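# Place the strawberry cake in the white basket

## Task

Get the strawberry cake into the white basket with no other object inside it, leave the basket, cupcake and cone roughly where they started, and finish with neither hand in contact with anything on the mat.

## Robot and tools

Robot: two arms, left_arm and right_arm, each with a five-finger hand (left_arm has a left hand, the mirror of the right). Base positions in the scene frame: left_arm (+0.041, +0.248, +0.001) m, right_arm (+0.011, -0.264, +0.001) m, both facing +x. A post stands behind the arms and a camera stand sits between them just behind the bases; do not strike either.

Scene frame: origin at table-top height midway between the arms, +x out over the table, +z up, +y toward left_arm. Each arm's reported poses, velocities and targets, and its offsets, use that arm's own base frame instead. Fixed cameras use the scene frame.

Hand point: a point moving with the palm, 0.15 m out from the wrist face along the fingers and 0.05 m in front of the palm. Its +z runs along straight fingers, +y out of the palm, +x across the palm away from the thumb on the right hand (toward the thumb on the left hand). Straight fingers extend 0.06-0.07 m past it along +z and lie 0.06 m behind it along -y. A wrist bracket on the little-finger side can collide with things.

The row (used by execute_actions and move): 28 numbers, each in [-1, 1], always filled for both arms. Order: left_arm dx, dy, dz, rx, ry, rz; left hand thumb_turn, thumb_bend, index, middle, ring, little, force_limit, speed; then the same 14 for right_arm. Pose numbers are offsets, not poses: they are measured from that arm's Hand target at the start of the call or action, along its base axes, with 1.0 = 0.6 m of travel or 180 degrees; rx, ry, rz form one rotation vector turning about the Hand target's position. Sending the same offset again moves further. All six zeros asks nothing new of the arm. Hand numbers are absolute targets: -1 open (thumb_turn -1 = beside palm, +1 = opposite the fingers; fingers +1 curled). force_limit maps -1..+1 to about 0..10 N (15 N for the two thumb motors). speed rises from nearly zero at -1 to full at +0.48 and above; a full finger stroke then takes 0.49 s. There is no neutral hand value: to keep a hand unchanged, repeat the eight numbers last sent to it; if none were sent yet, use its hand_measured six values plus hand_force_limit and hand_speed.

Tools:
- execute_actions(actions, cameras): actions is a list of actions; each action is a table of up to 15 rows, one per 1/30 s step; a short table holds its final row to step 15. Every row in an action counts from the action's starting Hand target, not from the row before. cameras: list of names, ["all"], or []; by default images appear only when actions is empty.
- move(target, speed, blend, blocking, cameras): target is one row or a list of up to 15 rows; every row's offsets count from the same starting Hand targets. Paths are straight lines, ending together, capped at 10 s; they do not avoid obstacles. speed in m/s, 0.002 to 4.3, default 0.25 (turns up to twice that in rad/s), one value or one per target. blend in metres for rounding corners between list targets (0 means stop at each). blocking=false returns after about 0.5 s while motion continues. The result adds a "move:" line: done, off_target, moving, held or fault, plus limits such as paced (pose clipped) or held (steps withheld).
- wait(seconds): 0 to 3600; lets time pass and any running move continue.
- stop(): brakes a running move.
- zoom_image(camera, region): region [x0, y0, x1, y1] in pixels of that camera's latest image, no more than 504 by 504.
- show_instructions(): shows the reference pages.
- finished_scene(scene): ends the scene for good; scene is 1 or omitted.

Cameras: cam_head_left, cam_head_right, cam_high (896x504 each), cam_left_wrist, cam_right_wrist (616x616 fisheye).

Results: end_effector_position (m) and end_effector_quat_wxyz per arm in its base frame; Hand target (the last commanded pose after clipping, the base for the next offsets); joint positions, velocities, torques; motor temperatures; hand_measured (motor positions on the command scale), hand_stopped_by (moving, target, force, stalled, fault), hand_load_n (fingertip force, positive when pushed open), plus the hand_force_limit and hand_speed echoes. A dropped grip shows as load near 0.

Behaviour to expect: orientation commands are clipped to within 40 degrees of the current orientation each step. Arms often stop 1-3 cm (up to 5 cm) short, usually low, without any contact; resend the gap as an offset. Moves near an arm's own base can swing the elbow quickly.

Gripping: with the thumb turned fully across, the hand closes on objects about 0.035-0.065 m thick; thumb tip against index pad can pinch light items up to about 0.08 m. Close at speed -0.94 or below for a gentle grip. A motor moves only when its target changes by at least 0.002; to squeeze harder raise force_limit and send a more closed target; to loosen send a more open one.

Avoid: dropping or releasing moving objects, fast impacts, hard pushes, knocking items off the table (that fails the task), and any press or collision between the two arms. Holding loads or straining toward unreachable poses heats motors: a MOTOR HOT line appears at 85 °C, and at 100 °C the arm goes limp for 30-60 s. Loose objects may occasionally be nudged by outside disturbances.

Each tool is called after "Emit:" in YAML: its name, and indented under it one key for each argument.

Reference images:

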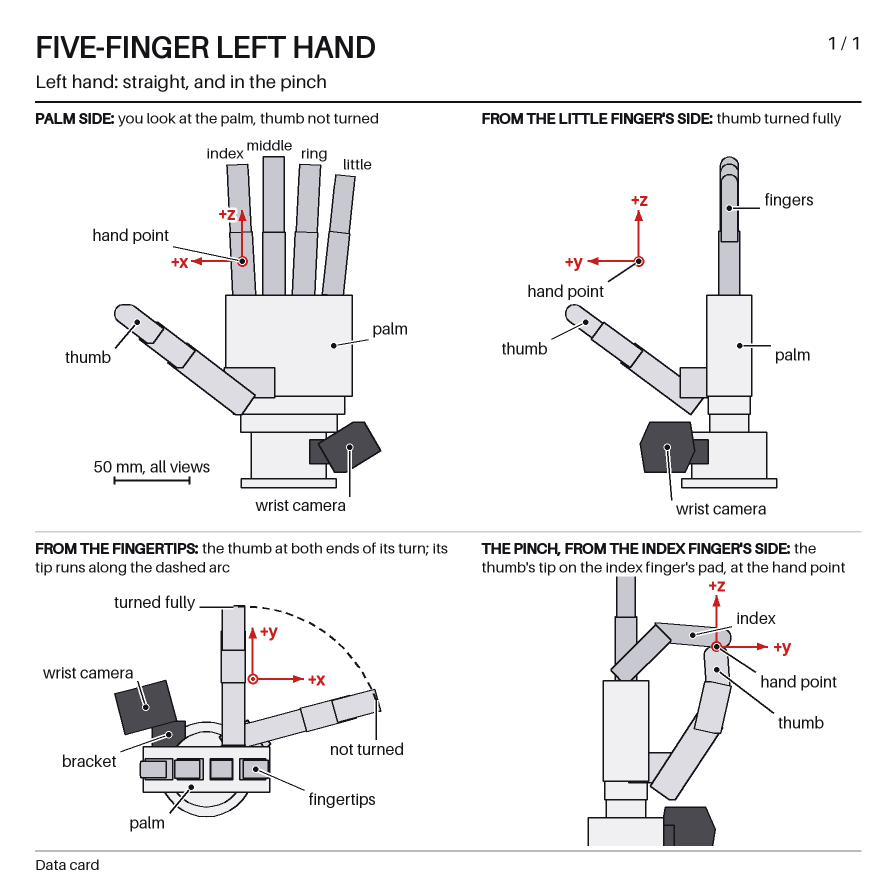

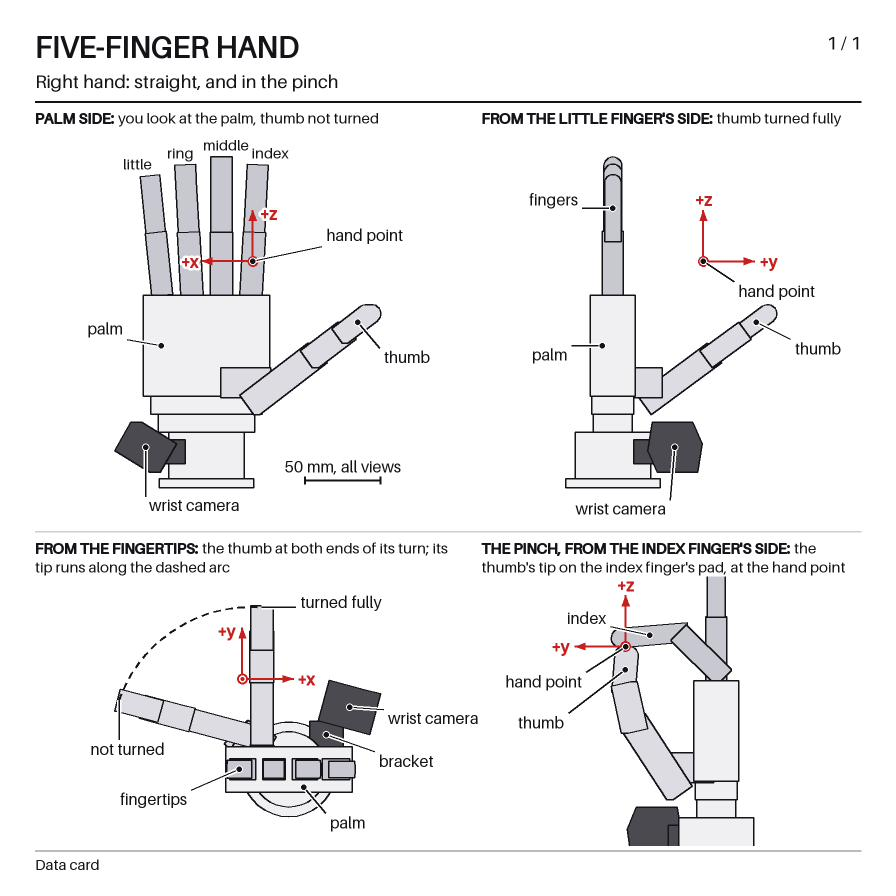

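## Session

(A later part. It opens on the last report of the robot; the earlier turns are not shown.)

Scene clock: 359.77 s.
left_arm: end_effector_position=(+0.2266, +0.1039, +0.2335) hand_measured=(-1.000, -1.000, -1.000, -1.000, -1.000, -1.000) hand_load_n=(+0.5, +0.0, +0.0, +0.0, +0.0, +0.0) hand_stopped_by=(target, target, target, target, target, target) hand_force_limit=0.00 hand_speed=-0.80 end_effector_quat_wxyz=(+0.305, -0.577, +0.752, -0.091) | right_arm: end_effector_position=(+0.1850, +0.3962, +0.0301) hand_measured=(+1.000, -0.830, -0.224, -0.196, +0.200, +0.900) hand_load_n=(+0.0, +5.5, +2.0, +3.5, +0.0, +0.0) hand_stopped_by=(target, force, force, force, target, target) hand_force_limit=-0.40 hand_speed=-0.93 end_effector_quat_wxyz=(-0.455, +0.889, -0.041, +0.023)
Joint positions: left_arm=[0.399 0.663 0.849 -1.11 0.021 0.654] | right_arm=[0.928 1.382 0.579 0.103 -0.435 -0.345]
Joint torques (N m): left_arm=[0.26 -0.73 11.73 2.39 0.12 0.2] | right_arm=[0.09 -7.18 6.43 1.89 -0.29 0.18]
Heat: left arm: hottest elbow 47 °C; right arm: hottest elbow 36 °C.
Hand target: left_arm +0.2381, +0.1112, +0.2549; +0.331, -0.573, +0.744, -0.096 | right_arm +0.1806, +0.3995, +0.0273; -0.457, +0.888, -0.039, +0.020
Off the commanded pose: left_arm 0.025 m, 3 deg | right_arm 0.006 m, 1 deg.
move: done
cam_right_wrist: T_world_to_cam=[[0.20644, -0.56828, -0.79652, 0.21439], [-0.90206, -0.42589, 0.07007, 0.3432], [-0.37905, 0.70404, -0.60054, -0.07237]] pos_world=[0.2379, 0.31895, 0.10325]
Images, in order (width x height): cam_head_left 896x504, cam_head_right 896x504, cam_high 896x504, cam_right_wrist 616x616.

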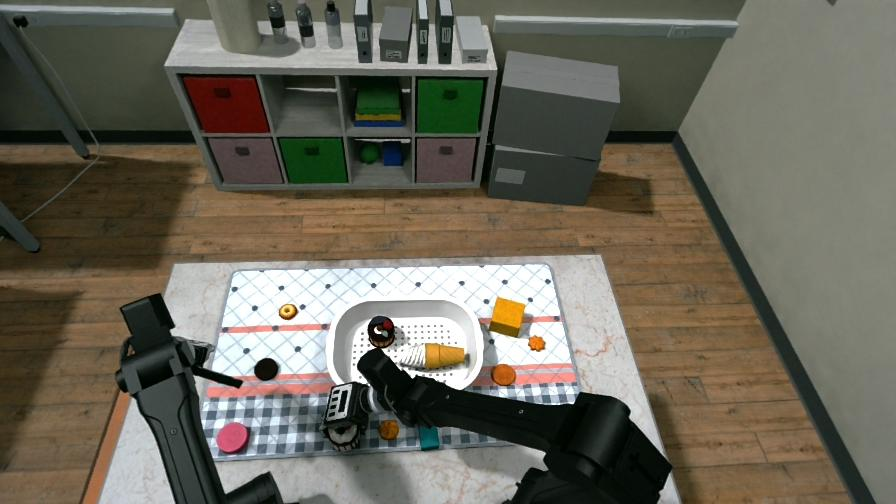

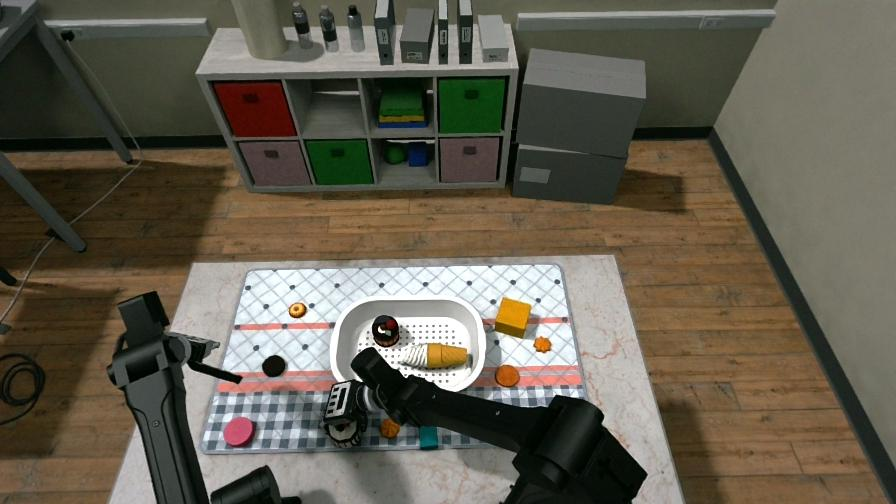

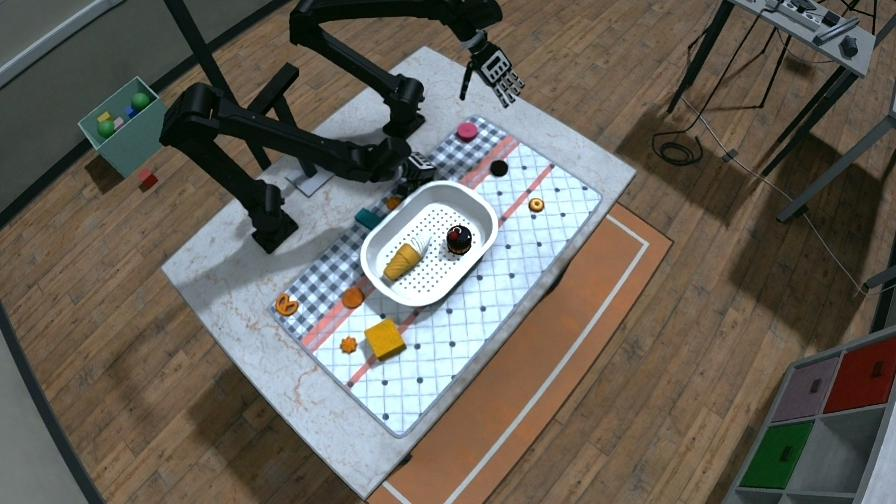

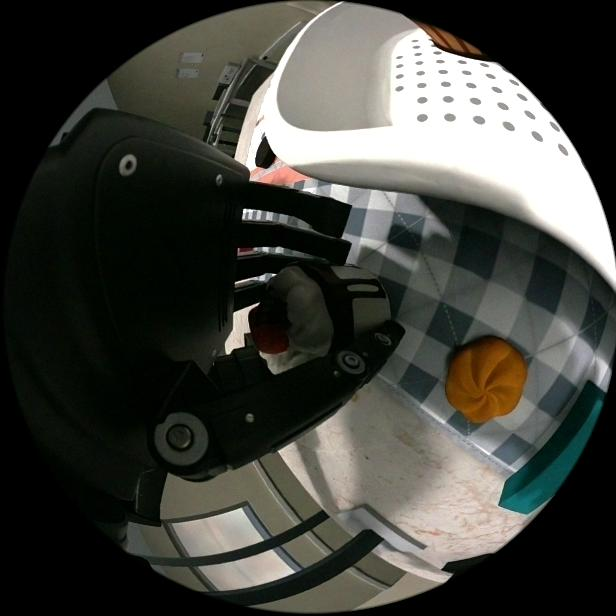

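Emit:
move:
  target: [0, 0, 0, 0, 0, 0, -1, -1, -1, -1, -1, -1, 0, -0.8, 0, 0, 0.09, 0, 0, 0, 1, 0.0, 0.1, 0.1, 0.2, 0.9, -0.4, -0.93]
  speed: 0.06
  cameras: ["cam_head_left", "cam_head_right", "cam_right_wrist", "cam_high"]

Emit:
zoom_image:
  camera: "cam_right_wrist"
  region: [220, 200, 470, 450]

Emit:
zoom_image:
  camera: "cam_head_right"
  region: [300, 370, 390, 460]

Scene clock: 367.67 s.
left_arm: end_effector_position=(+0.2266, +0.1039, +0.2335) hand_measured=(-1.000, -1.000, -1.000, -1.000, -1.000, -1.000) hand_load_n=(+0.0, +0.0, +0.0, +0.0, +0.0, +0.0) hand_stopped_by=(target, target, target, target, target, target) hand_force_limit=0.00 hand_speed=-0.80 end_effector_quat_wxyz=(+0.305, -0.577, +0.752, -0.091) | right_arm: end_effector_position=(+0.1726, +0.3798, +0.0564) hand_measured=(+1.000, -0.830, -0.224, -0.196, +0.200, +0.900) hand_load_n=(+0.5, +6.0, +2.5, +3.0, +0.0, +0.0) hand_stopped_by=(target, force, force, force, target, target) hand_force_limit=-0.40 hand_speed=-0.93 end_effector_quat_wxyz=(-0.438, +0.897, -0.048, +0.011)
Joint positions: left_arm=[0.399 0.663 0.849 -1.11 0.021 0.654] | right_arm=[0.928 1.269 0.592 -0.068 -0.435 -0.343]
Joint torques (N m): left_arm=[0.26 -0.85 11.73 2.39 0.11 0.21] | right_arm=[0.03 -8 10.73 0.75 -0.32 0.17]
Motor temperatures (°C): left_arm=[25 27 48 26 27 24] | right_arm=[26 25 36 25 28 27]
Heat: left arm: hottest elbow 48 °C; right arm: hottest elbow 36 °C.
Hand target: left_arm +0.2381, +0.1112, +0.2549; +0.331, -0.573, +0.744, -0.096 | right_arm +0.1806, +0.3995, +0.0811; -0.457, +0.888, -0.039, +0.020
Off the commanded pose: left_arm 0.025 m, 3 deg | right_arm 0.033 m, 3 deg.
move: off_target (right_arm)
cam_right_wrist: T_world_to_cam=[[0.184, -0.59684, -0.78098, 0.24243], [-0.89986, -0.42196, 0.11045, 0.3191], [-0.39546, 0.68245, -0.61472, -0.03791]] pos_world=[0.22755, 0.30521, 0.13078]
Images, in order (width x height): cam_head_left 896x504, cam_head_right 896x504, cam_high 896x504, cam_right_wrist 616x616.

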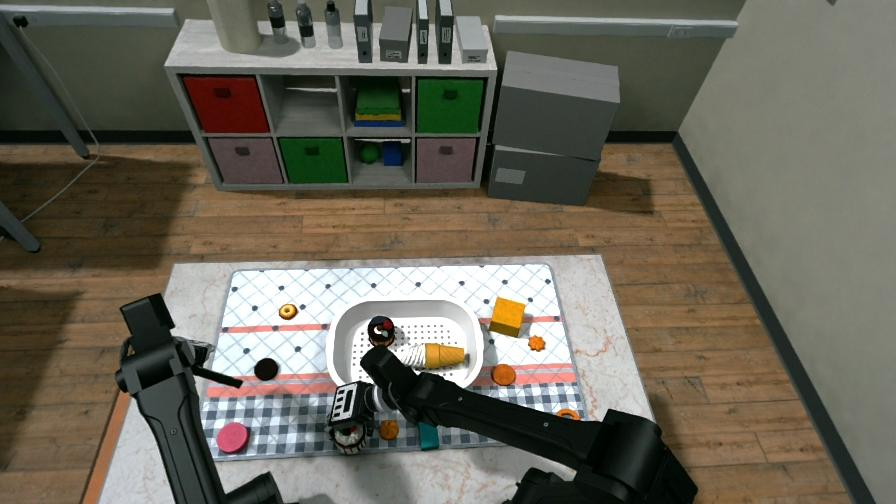

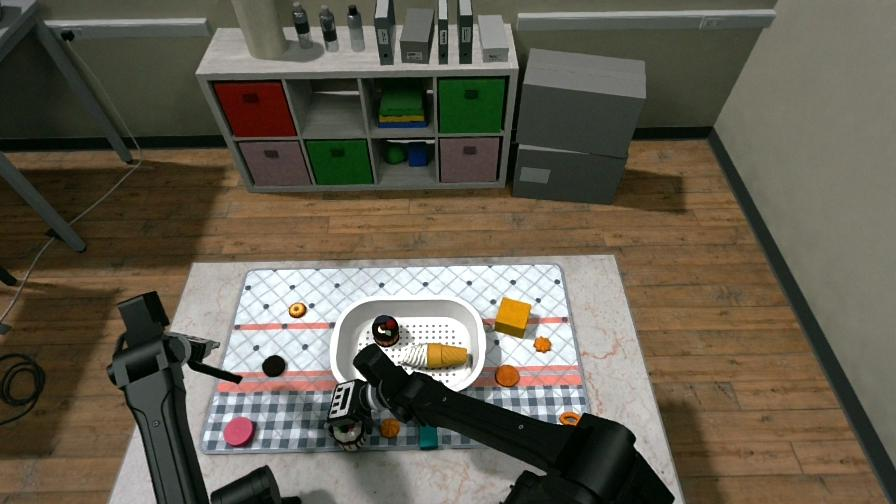

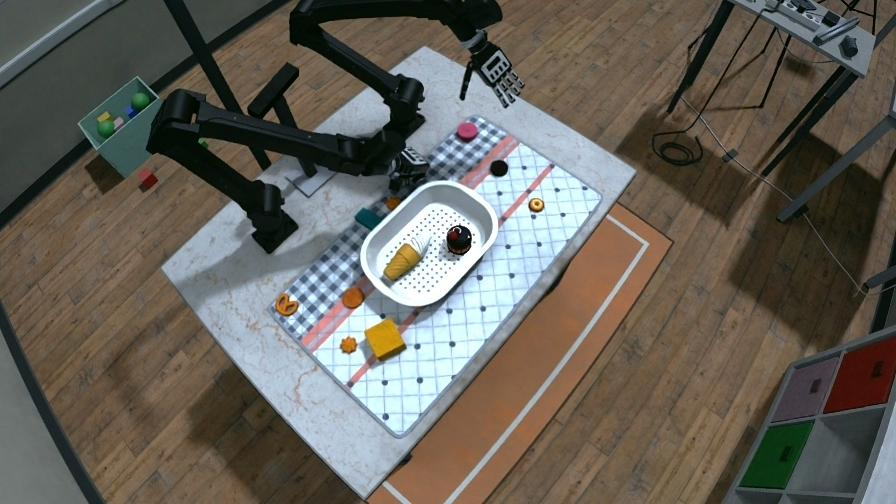

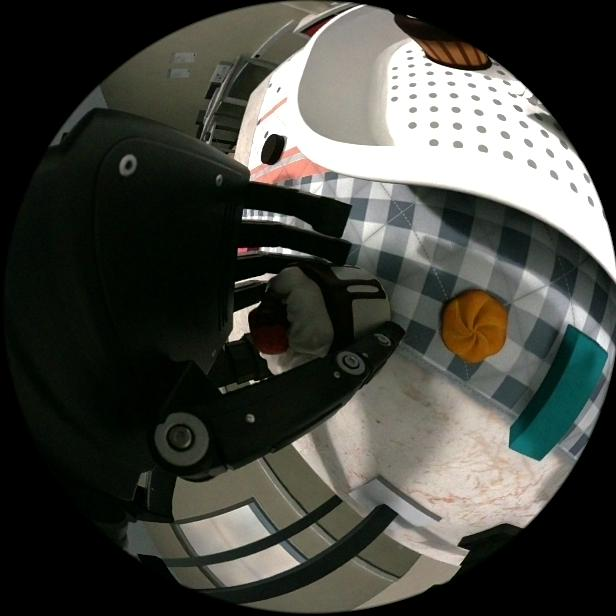

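Scaled by 2.016 from the camera's image (finer frame: 880x880).

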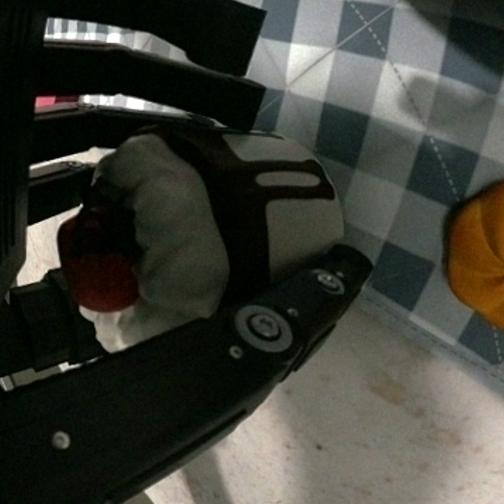

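Scaled by 5.600 from the camera's image (finer frame: 1280x720).

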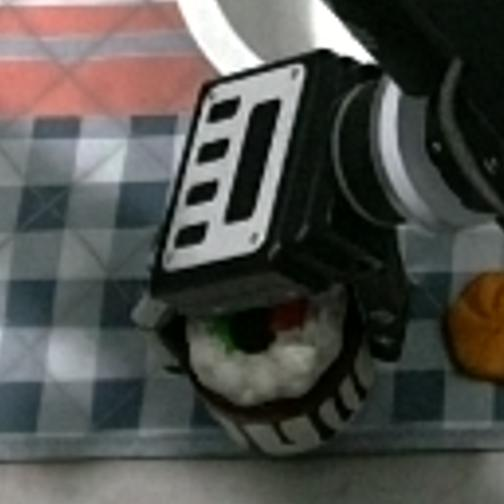

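Emit:
move:
  target:
    - [0, 0, 0, 0, 0, 0, -1, -1, -1, -1, -1, -1, 0, -0.8, 0, 0, 0.167, 0, 0, 0, 1, 0.0, 0.1, 0.1, 0.2, 0.9, -0.4, -0.93]
    - [0, 0, 0, 0, 0, 0, -1, -1, -1, -1, -1, -1, 0, -0.8, 0.244, -0.079, 0.173, 0, 0, -0.047, 1, 0.0, 0.1, 0.1, 0.2, 0.9, -0.4, -0.93]
  speed: 0.12
  blend: 0.03
  cameras: ["cam_head_left", "cam_head_right", "cam_right_wrist", "cam_high"]

Emit:
zoom_image:
  camera: "cam_right_wrist"
  region: [220, 150, 570, 500]

Emit:
zoom_image:
  camera: "cam_head_right"
  region: [310, 270, 510, 450]

Emit:
zoom_image:
  camera: "cam_high"
  region: [340, 120, 520, 310]

Scene clock: 423.57 s.
left_arm: end_effector_position=(+0.2266, +0.1039, +0.2335) hand_measured=(-1.000, -1.000, -1.000, -1.000, -1.000, -1.000) hand_load_n=(+0.0, +0.0, +0.0, +0.0, +0.0, +0.0) hand_stopped_by=(target, target, target, target, target, target) hand_force_limit=0.00 hand_speed=-0.80 end_effector_quat_wxyz=(+0.305, -0.577, +0.752, -0.091) | right_arm: end_effector_position=(+0.3096, +0.3429, +0.1609) hand_measured=(+1.000, -0.830, -0.224, -0.196, +0.200, +0.900) hand_load_n=(+0.5, +6.0, +2.5, +3.0, +0.0, +0.0) hand_stopped_by=(target, force, force, force, target, target) hand_force_limit=-0.40 hand_speed=-0.93 end_effector_quat_wxyz=(-0.441, +0.889, -0.113, +0.039)
Joint positions: left_arm=[0.399 0.663 0.849 -1.11 0.021 0.654] | right_arm=[0.608 1.276 0.919 -0.451 -0.572 -0.476]
Joint torques (N m): left_arm=[0.32 -0.62 11.71 2.37 0.11 0.2] | right_arm=[-1.44 -8.06 12.38 0.69 -0.61 0.03]
Motor temperatures (°C): left_arm=[25 27 49 26 27 24] | right_arm=[26 25 42 25 28 27]
Heat: left arm: hottest elbow 49 °C; right arm: hottest elbow 42 °C.
Hand target: left_arm +0.2381, +0.1112, +0.2549; +0.331, -0.573, +0.744, -0.096 | right_arm +0.3269, +0.3521, +0.1850; -0.454, +0.883, -0.104, +0.054
Off the commanded pose: left_arm 0.025 m, 3 deg | right_arm 0.031 m, 3 deg.
move: off_target (right_arm)
cam_right_wrist: T_world_to_cam=[[0.09295, -0.60802, -0.78846, 0.31006], [-0.94961, -0.2922, 0.11339, 0.38563], [-0.29933, 0.73819, -0.60454, 0.05524]] pos_world=[0.35391, 0.26043, 0.23414]
Images, in order (width x height): cam_head_left 896x504, cam_head_right 896x504, cam_high 896x504, cam_right_wrist 616x616.

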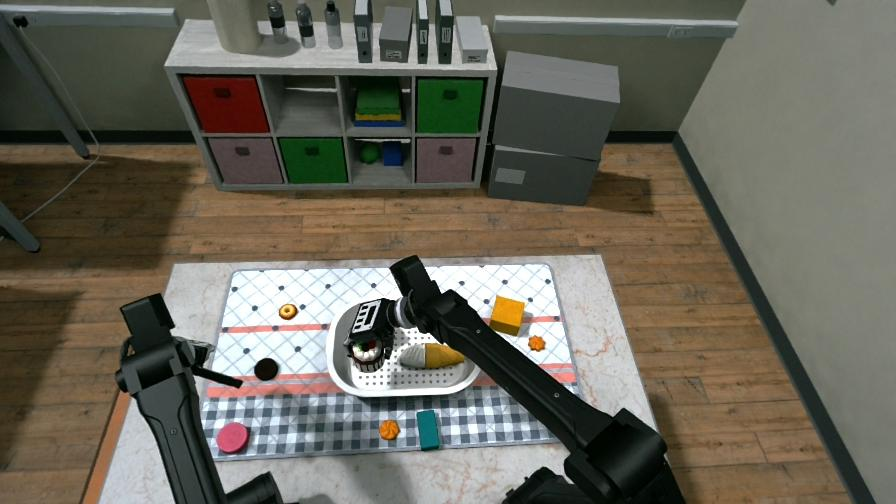

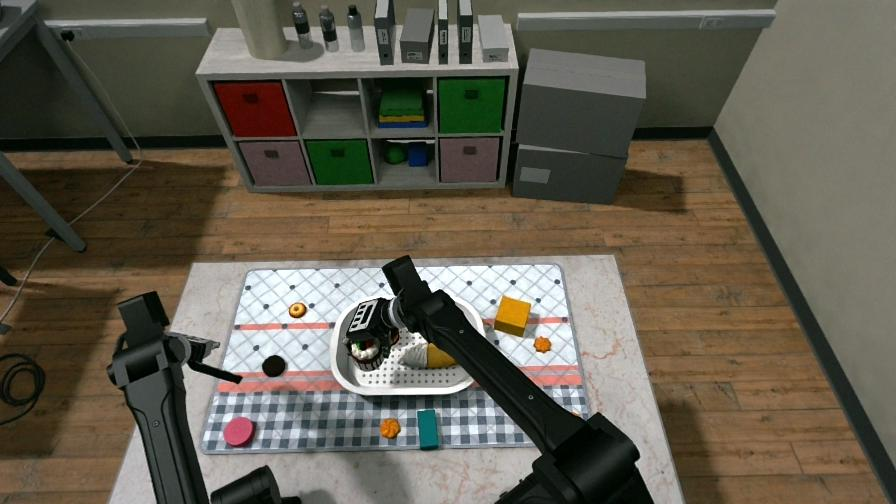

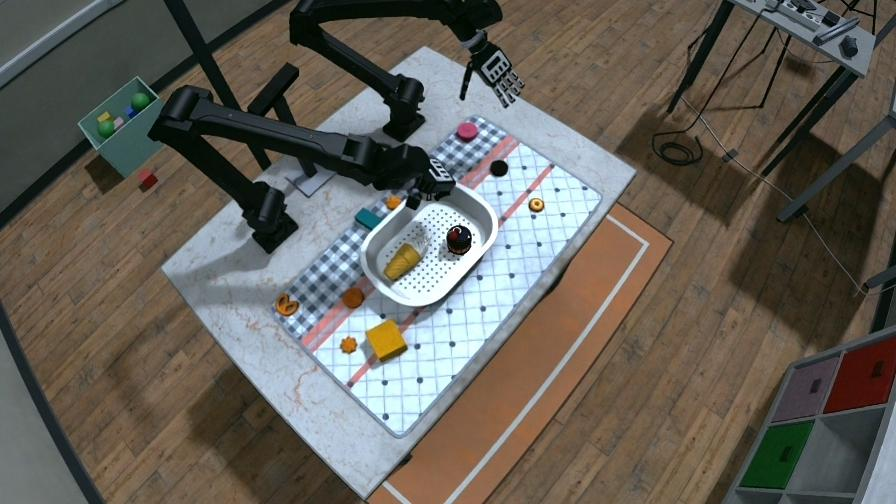

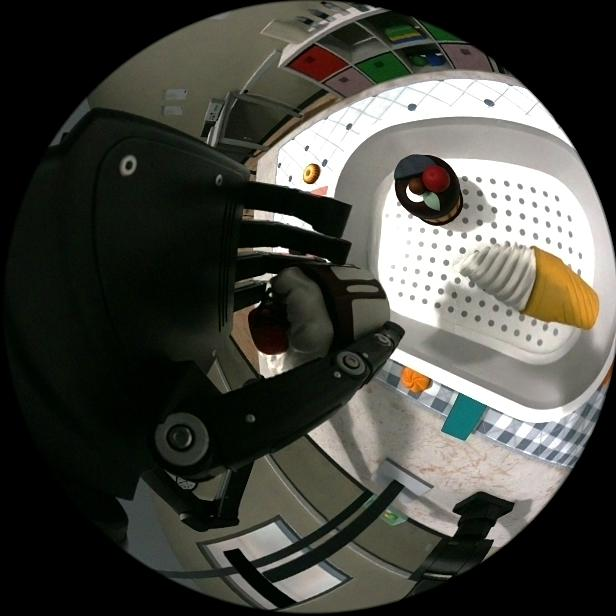

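Scaled by 1.440 from the camera's image (finer frame: 880x880).

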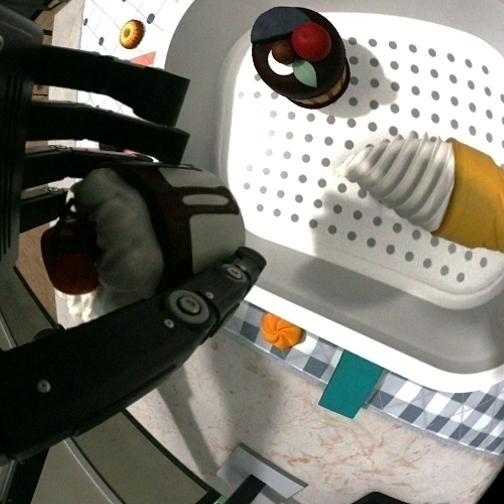

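Scaled by 2.520 from the camera's image (finer frame: 1280x720).

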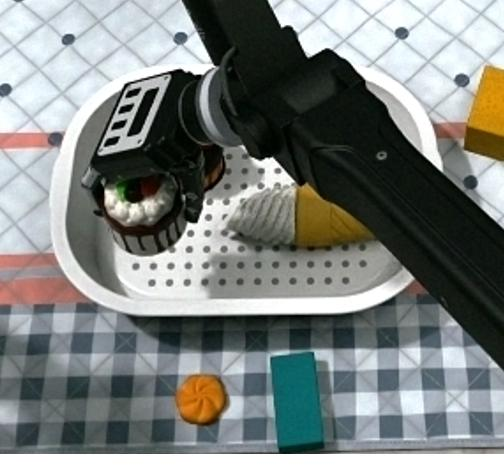

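Scaled by 2.653 from the camera's image (finer frame: 1280x720).

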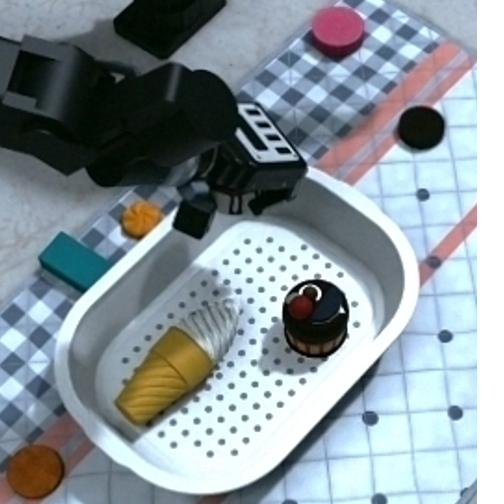

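Emit:
move:
  target: [0, 0, 0, 0, 0, 0, -1, -1, -1, -1, -1, -1, 0, -0.8, -0.0123, -0.0185, -0.175, 0, 0, 0, 1, 0.0, 0.1, 0.1, 0.2, 0.9, -0.4, -0.93]
  speed: 0.08
  cameras: ["cam_head_left", "cam_head_right", "cam_right_wrist", "cam_high"]

Emit:
zoom_image:
  camera: "cam_right_wrist"
  region: [220, 150, 570, 500]

Emit:
zoom_image:
  camera: "cam_head_right"
  region: [310, 270, 510, 450]

Emit:
zoom_image:
  camera: "cam_high"
  region: [340, 120, 520, 310]

Scene clock: 446.50 s.
left_arm: end_effector_position=(+0.2266, +0.1039, +0.2335) hand_measured=(-1.000, -1.000, -1.000, -1.000, -1.000, -1.000) hand_load_n=(+0.0, +0.0, +0.0, +0.0, +0.0, +0.0) hand_stopped_by=(target, target, target, target, target, target) hand_force_limit=0.00 hand_speed=-0.80 end_effector_quat_wxyz=(+0.305, -0.577, +0.752, -0.091) | right_arm: end_effector_position=(+0.3114, +0.3418, +0.0781) hand_measured=(+1.000, -0.830, -0.224, -0.196, +0.200, +0.900) hand_load_n=(+0.5, +5.5, +2.5, +3.0, +0.0, +0.0) hand_stopped_by=(target, force, force, force, target, target) hand_force_limit=-0.40 hand_speed=-0.93 end_effector_quat_wxyz=(-0.448, +0.887, -0.106, +0.045)
Joint positions: left_arm=[0.399 0.663 0.849 -1.11 0.021 0.654] | right_arm=[0.602 1.389 0.772 -0.173 -0.581 -0.487]
Joint torques (N m): left_arm=[0.26 -0.73 11.71 2.39 0.11 0.2] | right_arm=[-2.02 -8.94 7.64 1.87 -0.6 0.03]
Heat: left arm: hottest elbow 49 °C; right arm: hottest elbow 44 °C.
Hand target: left_arm +0.2381, +0.1112, +0.2549; +0.331, -0.573, +0.744, -0.096 | right_arm +0.3198, +0.3410, +0.0801; -0.455, +0.883, -0.104, +0.054
Off the commanded pose: left_arm 0.025 m, 3 deg | right_arm 0.008 m, 1 deg.
move: done
cam_right_wrist: T_world_to_cam=[[0.11228, -0.59695, -0.79438, 0.23463], [-0.94945, -0.30029, 0.09146, 0.40096], [-0.29314, 0.74396, -0.60049, 0.00222]] pos_world=[0.355, 0.25882, 0.15104]
Images, in order (width x height): cam_head_left 896x504, cam_head_right 896x504, cam_high 896x504, cam_right_wrist 616x616.

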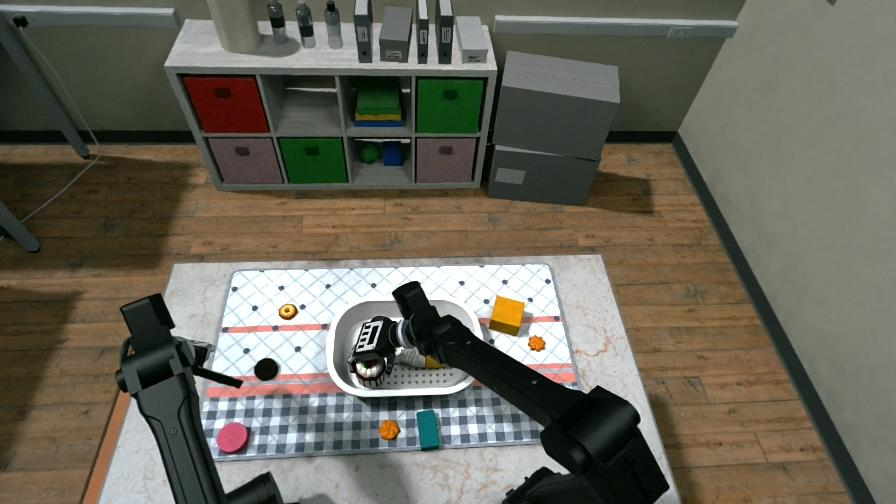

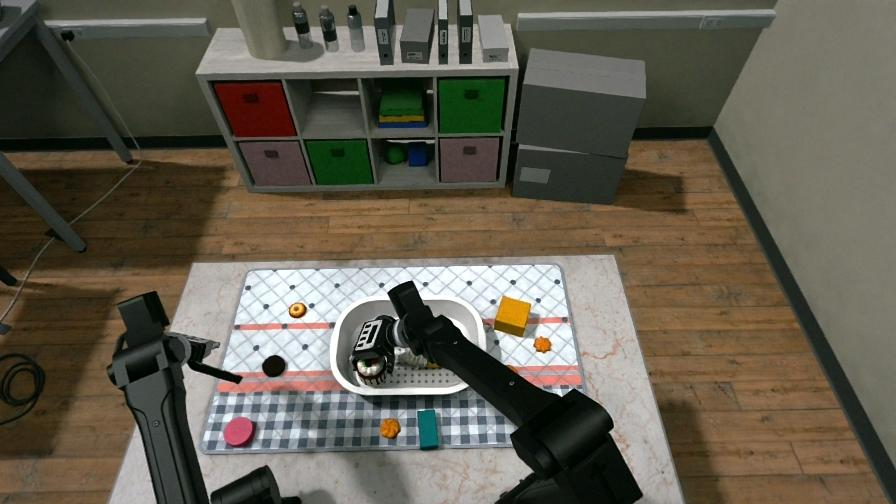

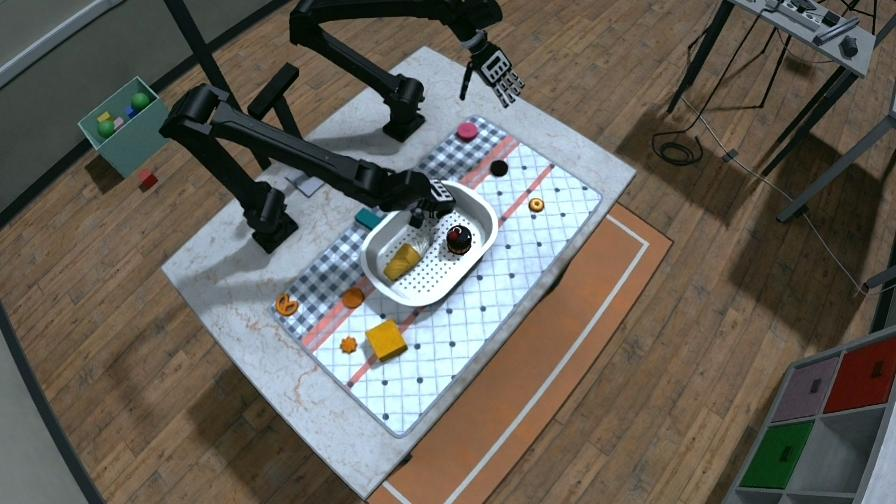

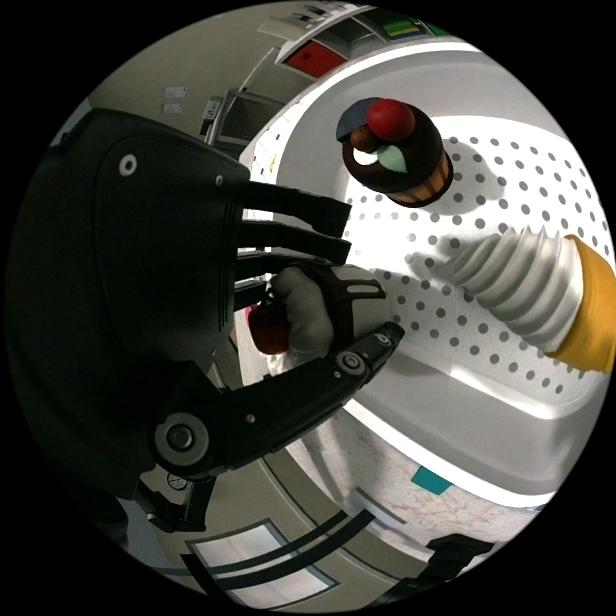

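Scaled by 1.440 from the camera's image (finer frame: 880x880).

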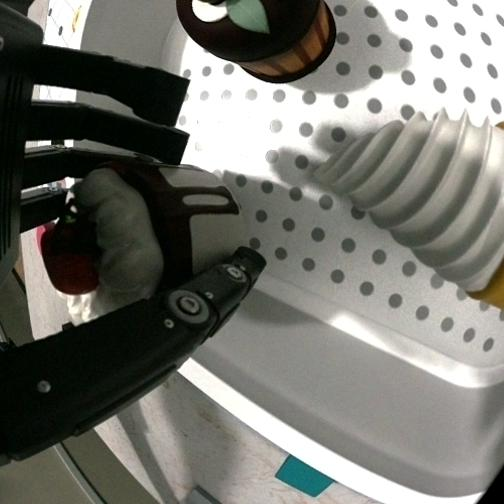

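Scaled by 2.520 from the camera's image (finer frame: 1280x720).

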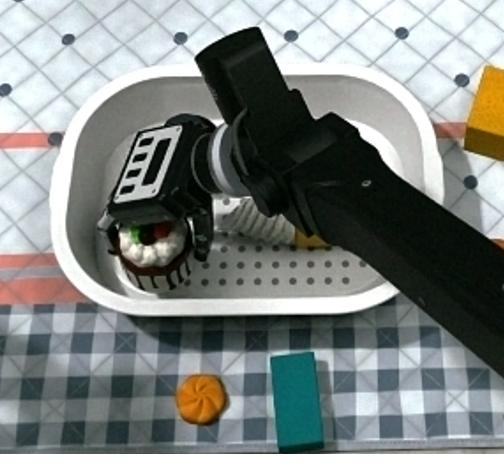

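Scaled by 2.653 from the camera's image (finer frame: 1280x720).

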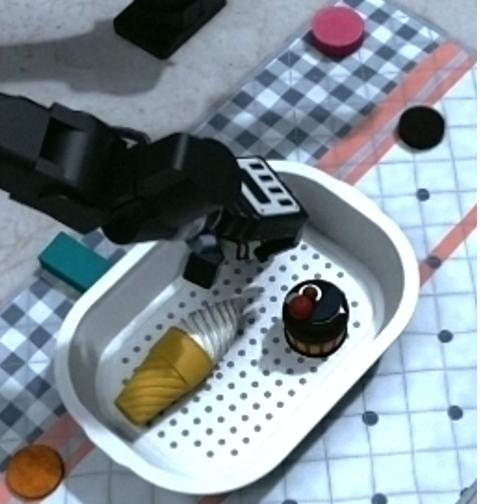

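Emit:
move:
  target:
    - [0, 0, 0, 0, 0, 0, -1, -1, -1, -1, -1, -1, 0, -0.8, 0.022, -0.006, -0.01, 0, 0, 0, 1, 0.0, 0.1, 0.1, 0.2, 0.9, -0.4, -0.93]
    - [0, 0, 0, 0, 0, 0, -1, -1, -1, -1, -1, -1, 0, -0.8, 0.022, -0.006, -0.055, 0, 0, 0, 1, 0.0, 0.1, 0.1, 0.2, 0.9, -0.4, -0.93]
  speed: 0.05
  blend: [0.003, 0]
  cameras: ["cam_head_left", "cam_head_right", "cam_right_wrist", "cam_high"]

Emit:
zoom_image:
  camera: "cam_right_wrist"
  region: [220, 150, 570, 500]

Emit:
zoom_image:
  camera: "cam_head_right"
  region: [310, 270, 510, 450]

Emit:
zoom_image:
  camera: "cam_high"
  region: [340, 120, 520, 310]

Scene clock: 456.40 s.
left_arm: end_effector_position=(+0.2266, +0.1039, +0.2335) hand_measured=(-1.000, -1.000, -1.000, -1.000, -1.000, -1.000) hand_load_n=(+0.0, +0.0, +0.0, +0.0, +0.0, +0.0) hand_stopped_by=(target, target, target, target, target, target) hand_force_limit=0.00 hand_speed=-0.80 end_effector_quat_wxyz=(+0.305, -0.577, +0.752, -0.091) | right_arm: end_effector_position=(+0.3264, +0.3379, +0.0464) hand_measured=(+1.000, -0.830, -0.224, -0.196, +0.200, +0.900) hand_load_n=(+0.5, +6.0, +2.5, +3.0, +0.0, +0.0) hand_stopped_by=(target, force, force, force, target, target) hand_force_limit=-0.40 hand_speed=-0.93 end_effector_quat_wxyz=(-0.449, +0.886, -0.106, +0.046)
Joint positions: left_arm=[0.399 0.663 0.849 -1.11 0.021 0.654] | right_arm=[0.573 1.477 0.759 -0.082 -0.599 -0.51]
Joint torques (N m): left_arm=[0.26 -0.73 11.73 2.37 0.11 0.2] | right_arm=[-1.73 -9.47 7.1 1.81 -0.62 0.03]
Heat: left arm: hottest elbow 49 °C; right arm: hottest elbow 43 °C.
Hand target: left_arm +0.2381, +0.1112, +0.2549; +0.331, -0.573, +0.744, -0.096 | right_arm +0.3330, +0.3374, +0.0471; -0.455, +0.883, -0.104, +0.054
Off the commanded pose: left_arm 0.025 m, 3 deg | right_arm 0.007 m, 1 deg.
move: done
cam_right_wrist: T_world_to_cam=[[0.11241, -0.59578, -0.79524, 0.20498], [-0.95055, -0.29765, 0.08863, 0.41643], [-0.28951, 0.74596, -0.59978, -0.01144]] pos_world=[0.36949, 0.25461, 0.11924]
Images, in order (width x height): cam_head_left 896x504, cam_head_right 896x504, cam_high 896x504, cam_right_wrist 616x616.

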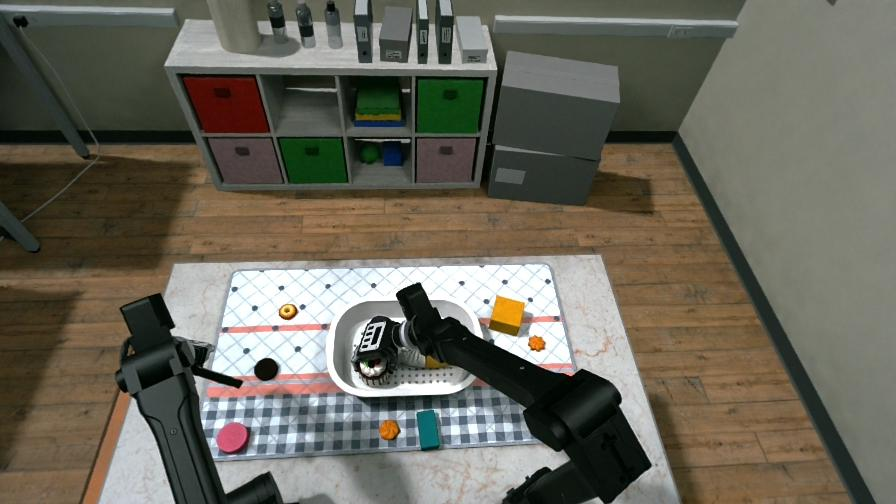

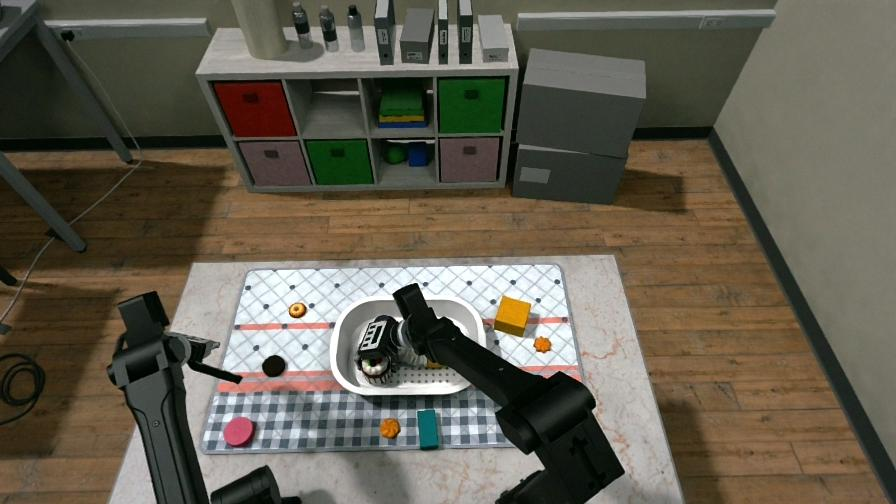

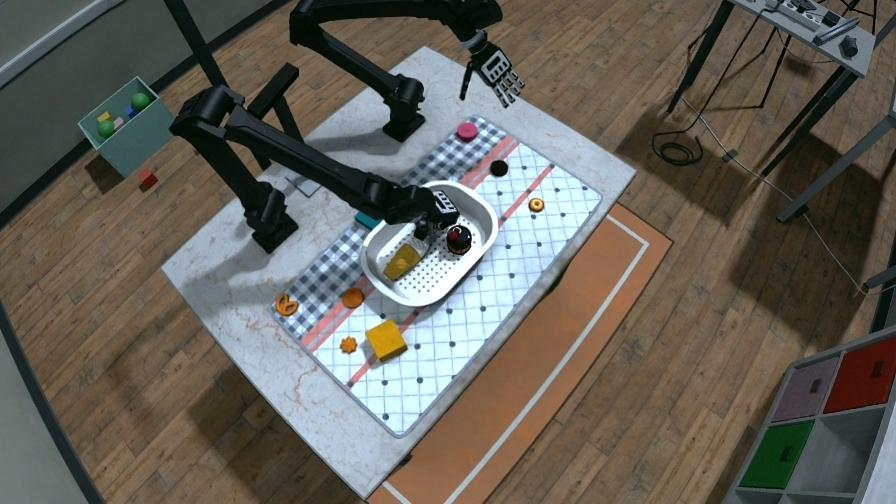

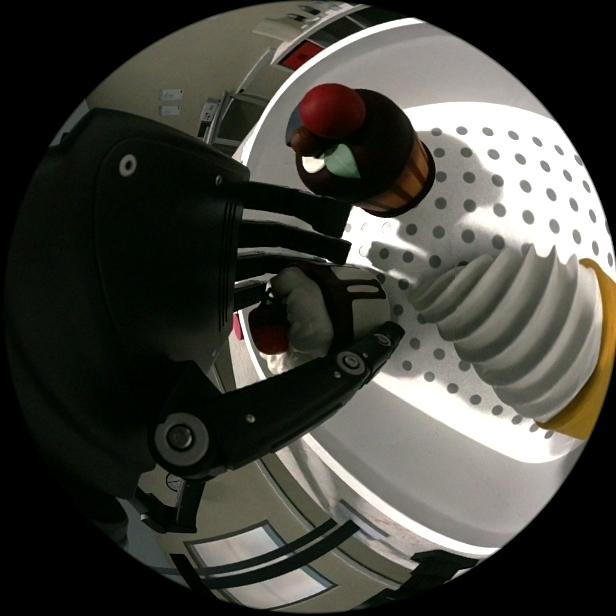

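Scaled by 1.440 from the camera's image (finer frame: 880x880).

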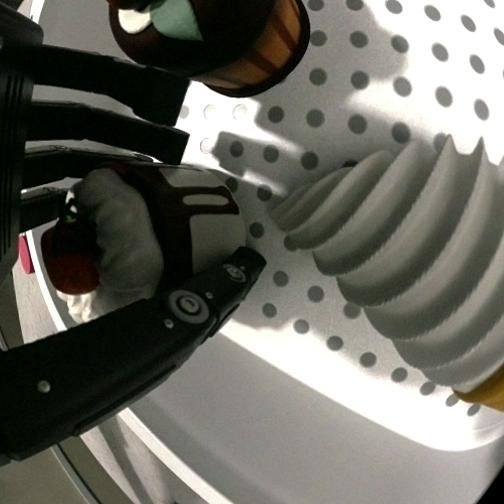

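Scaled by 2.520 from the camera's image (finer frame: 1280x720).

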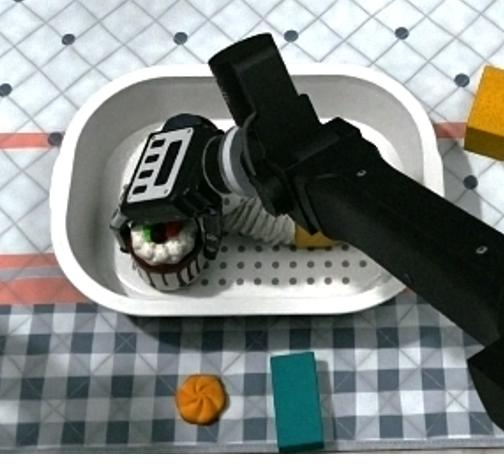

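Scaled by 2.653 from the camera's image (finer frame: 1280x720).

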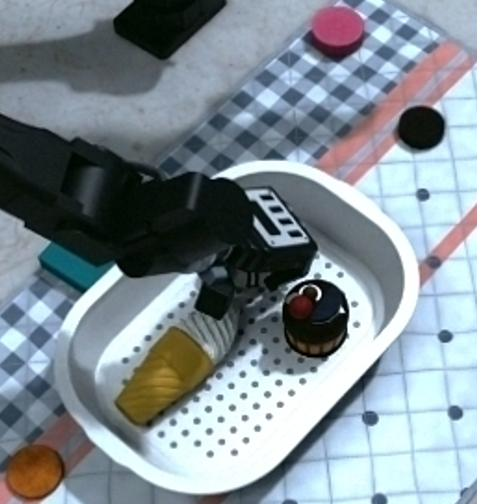

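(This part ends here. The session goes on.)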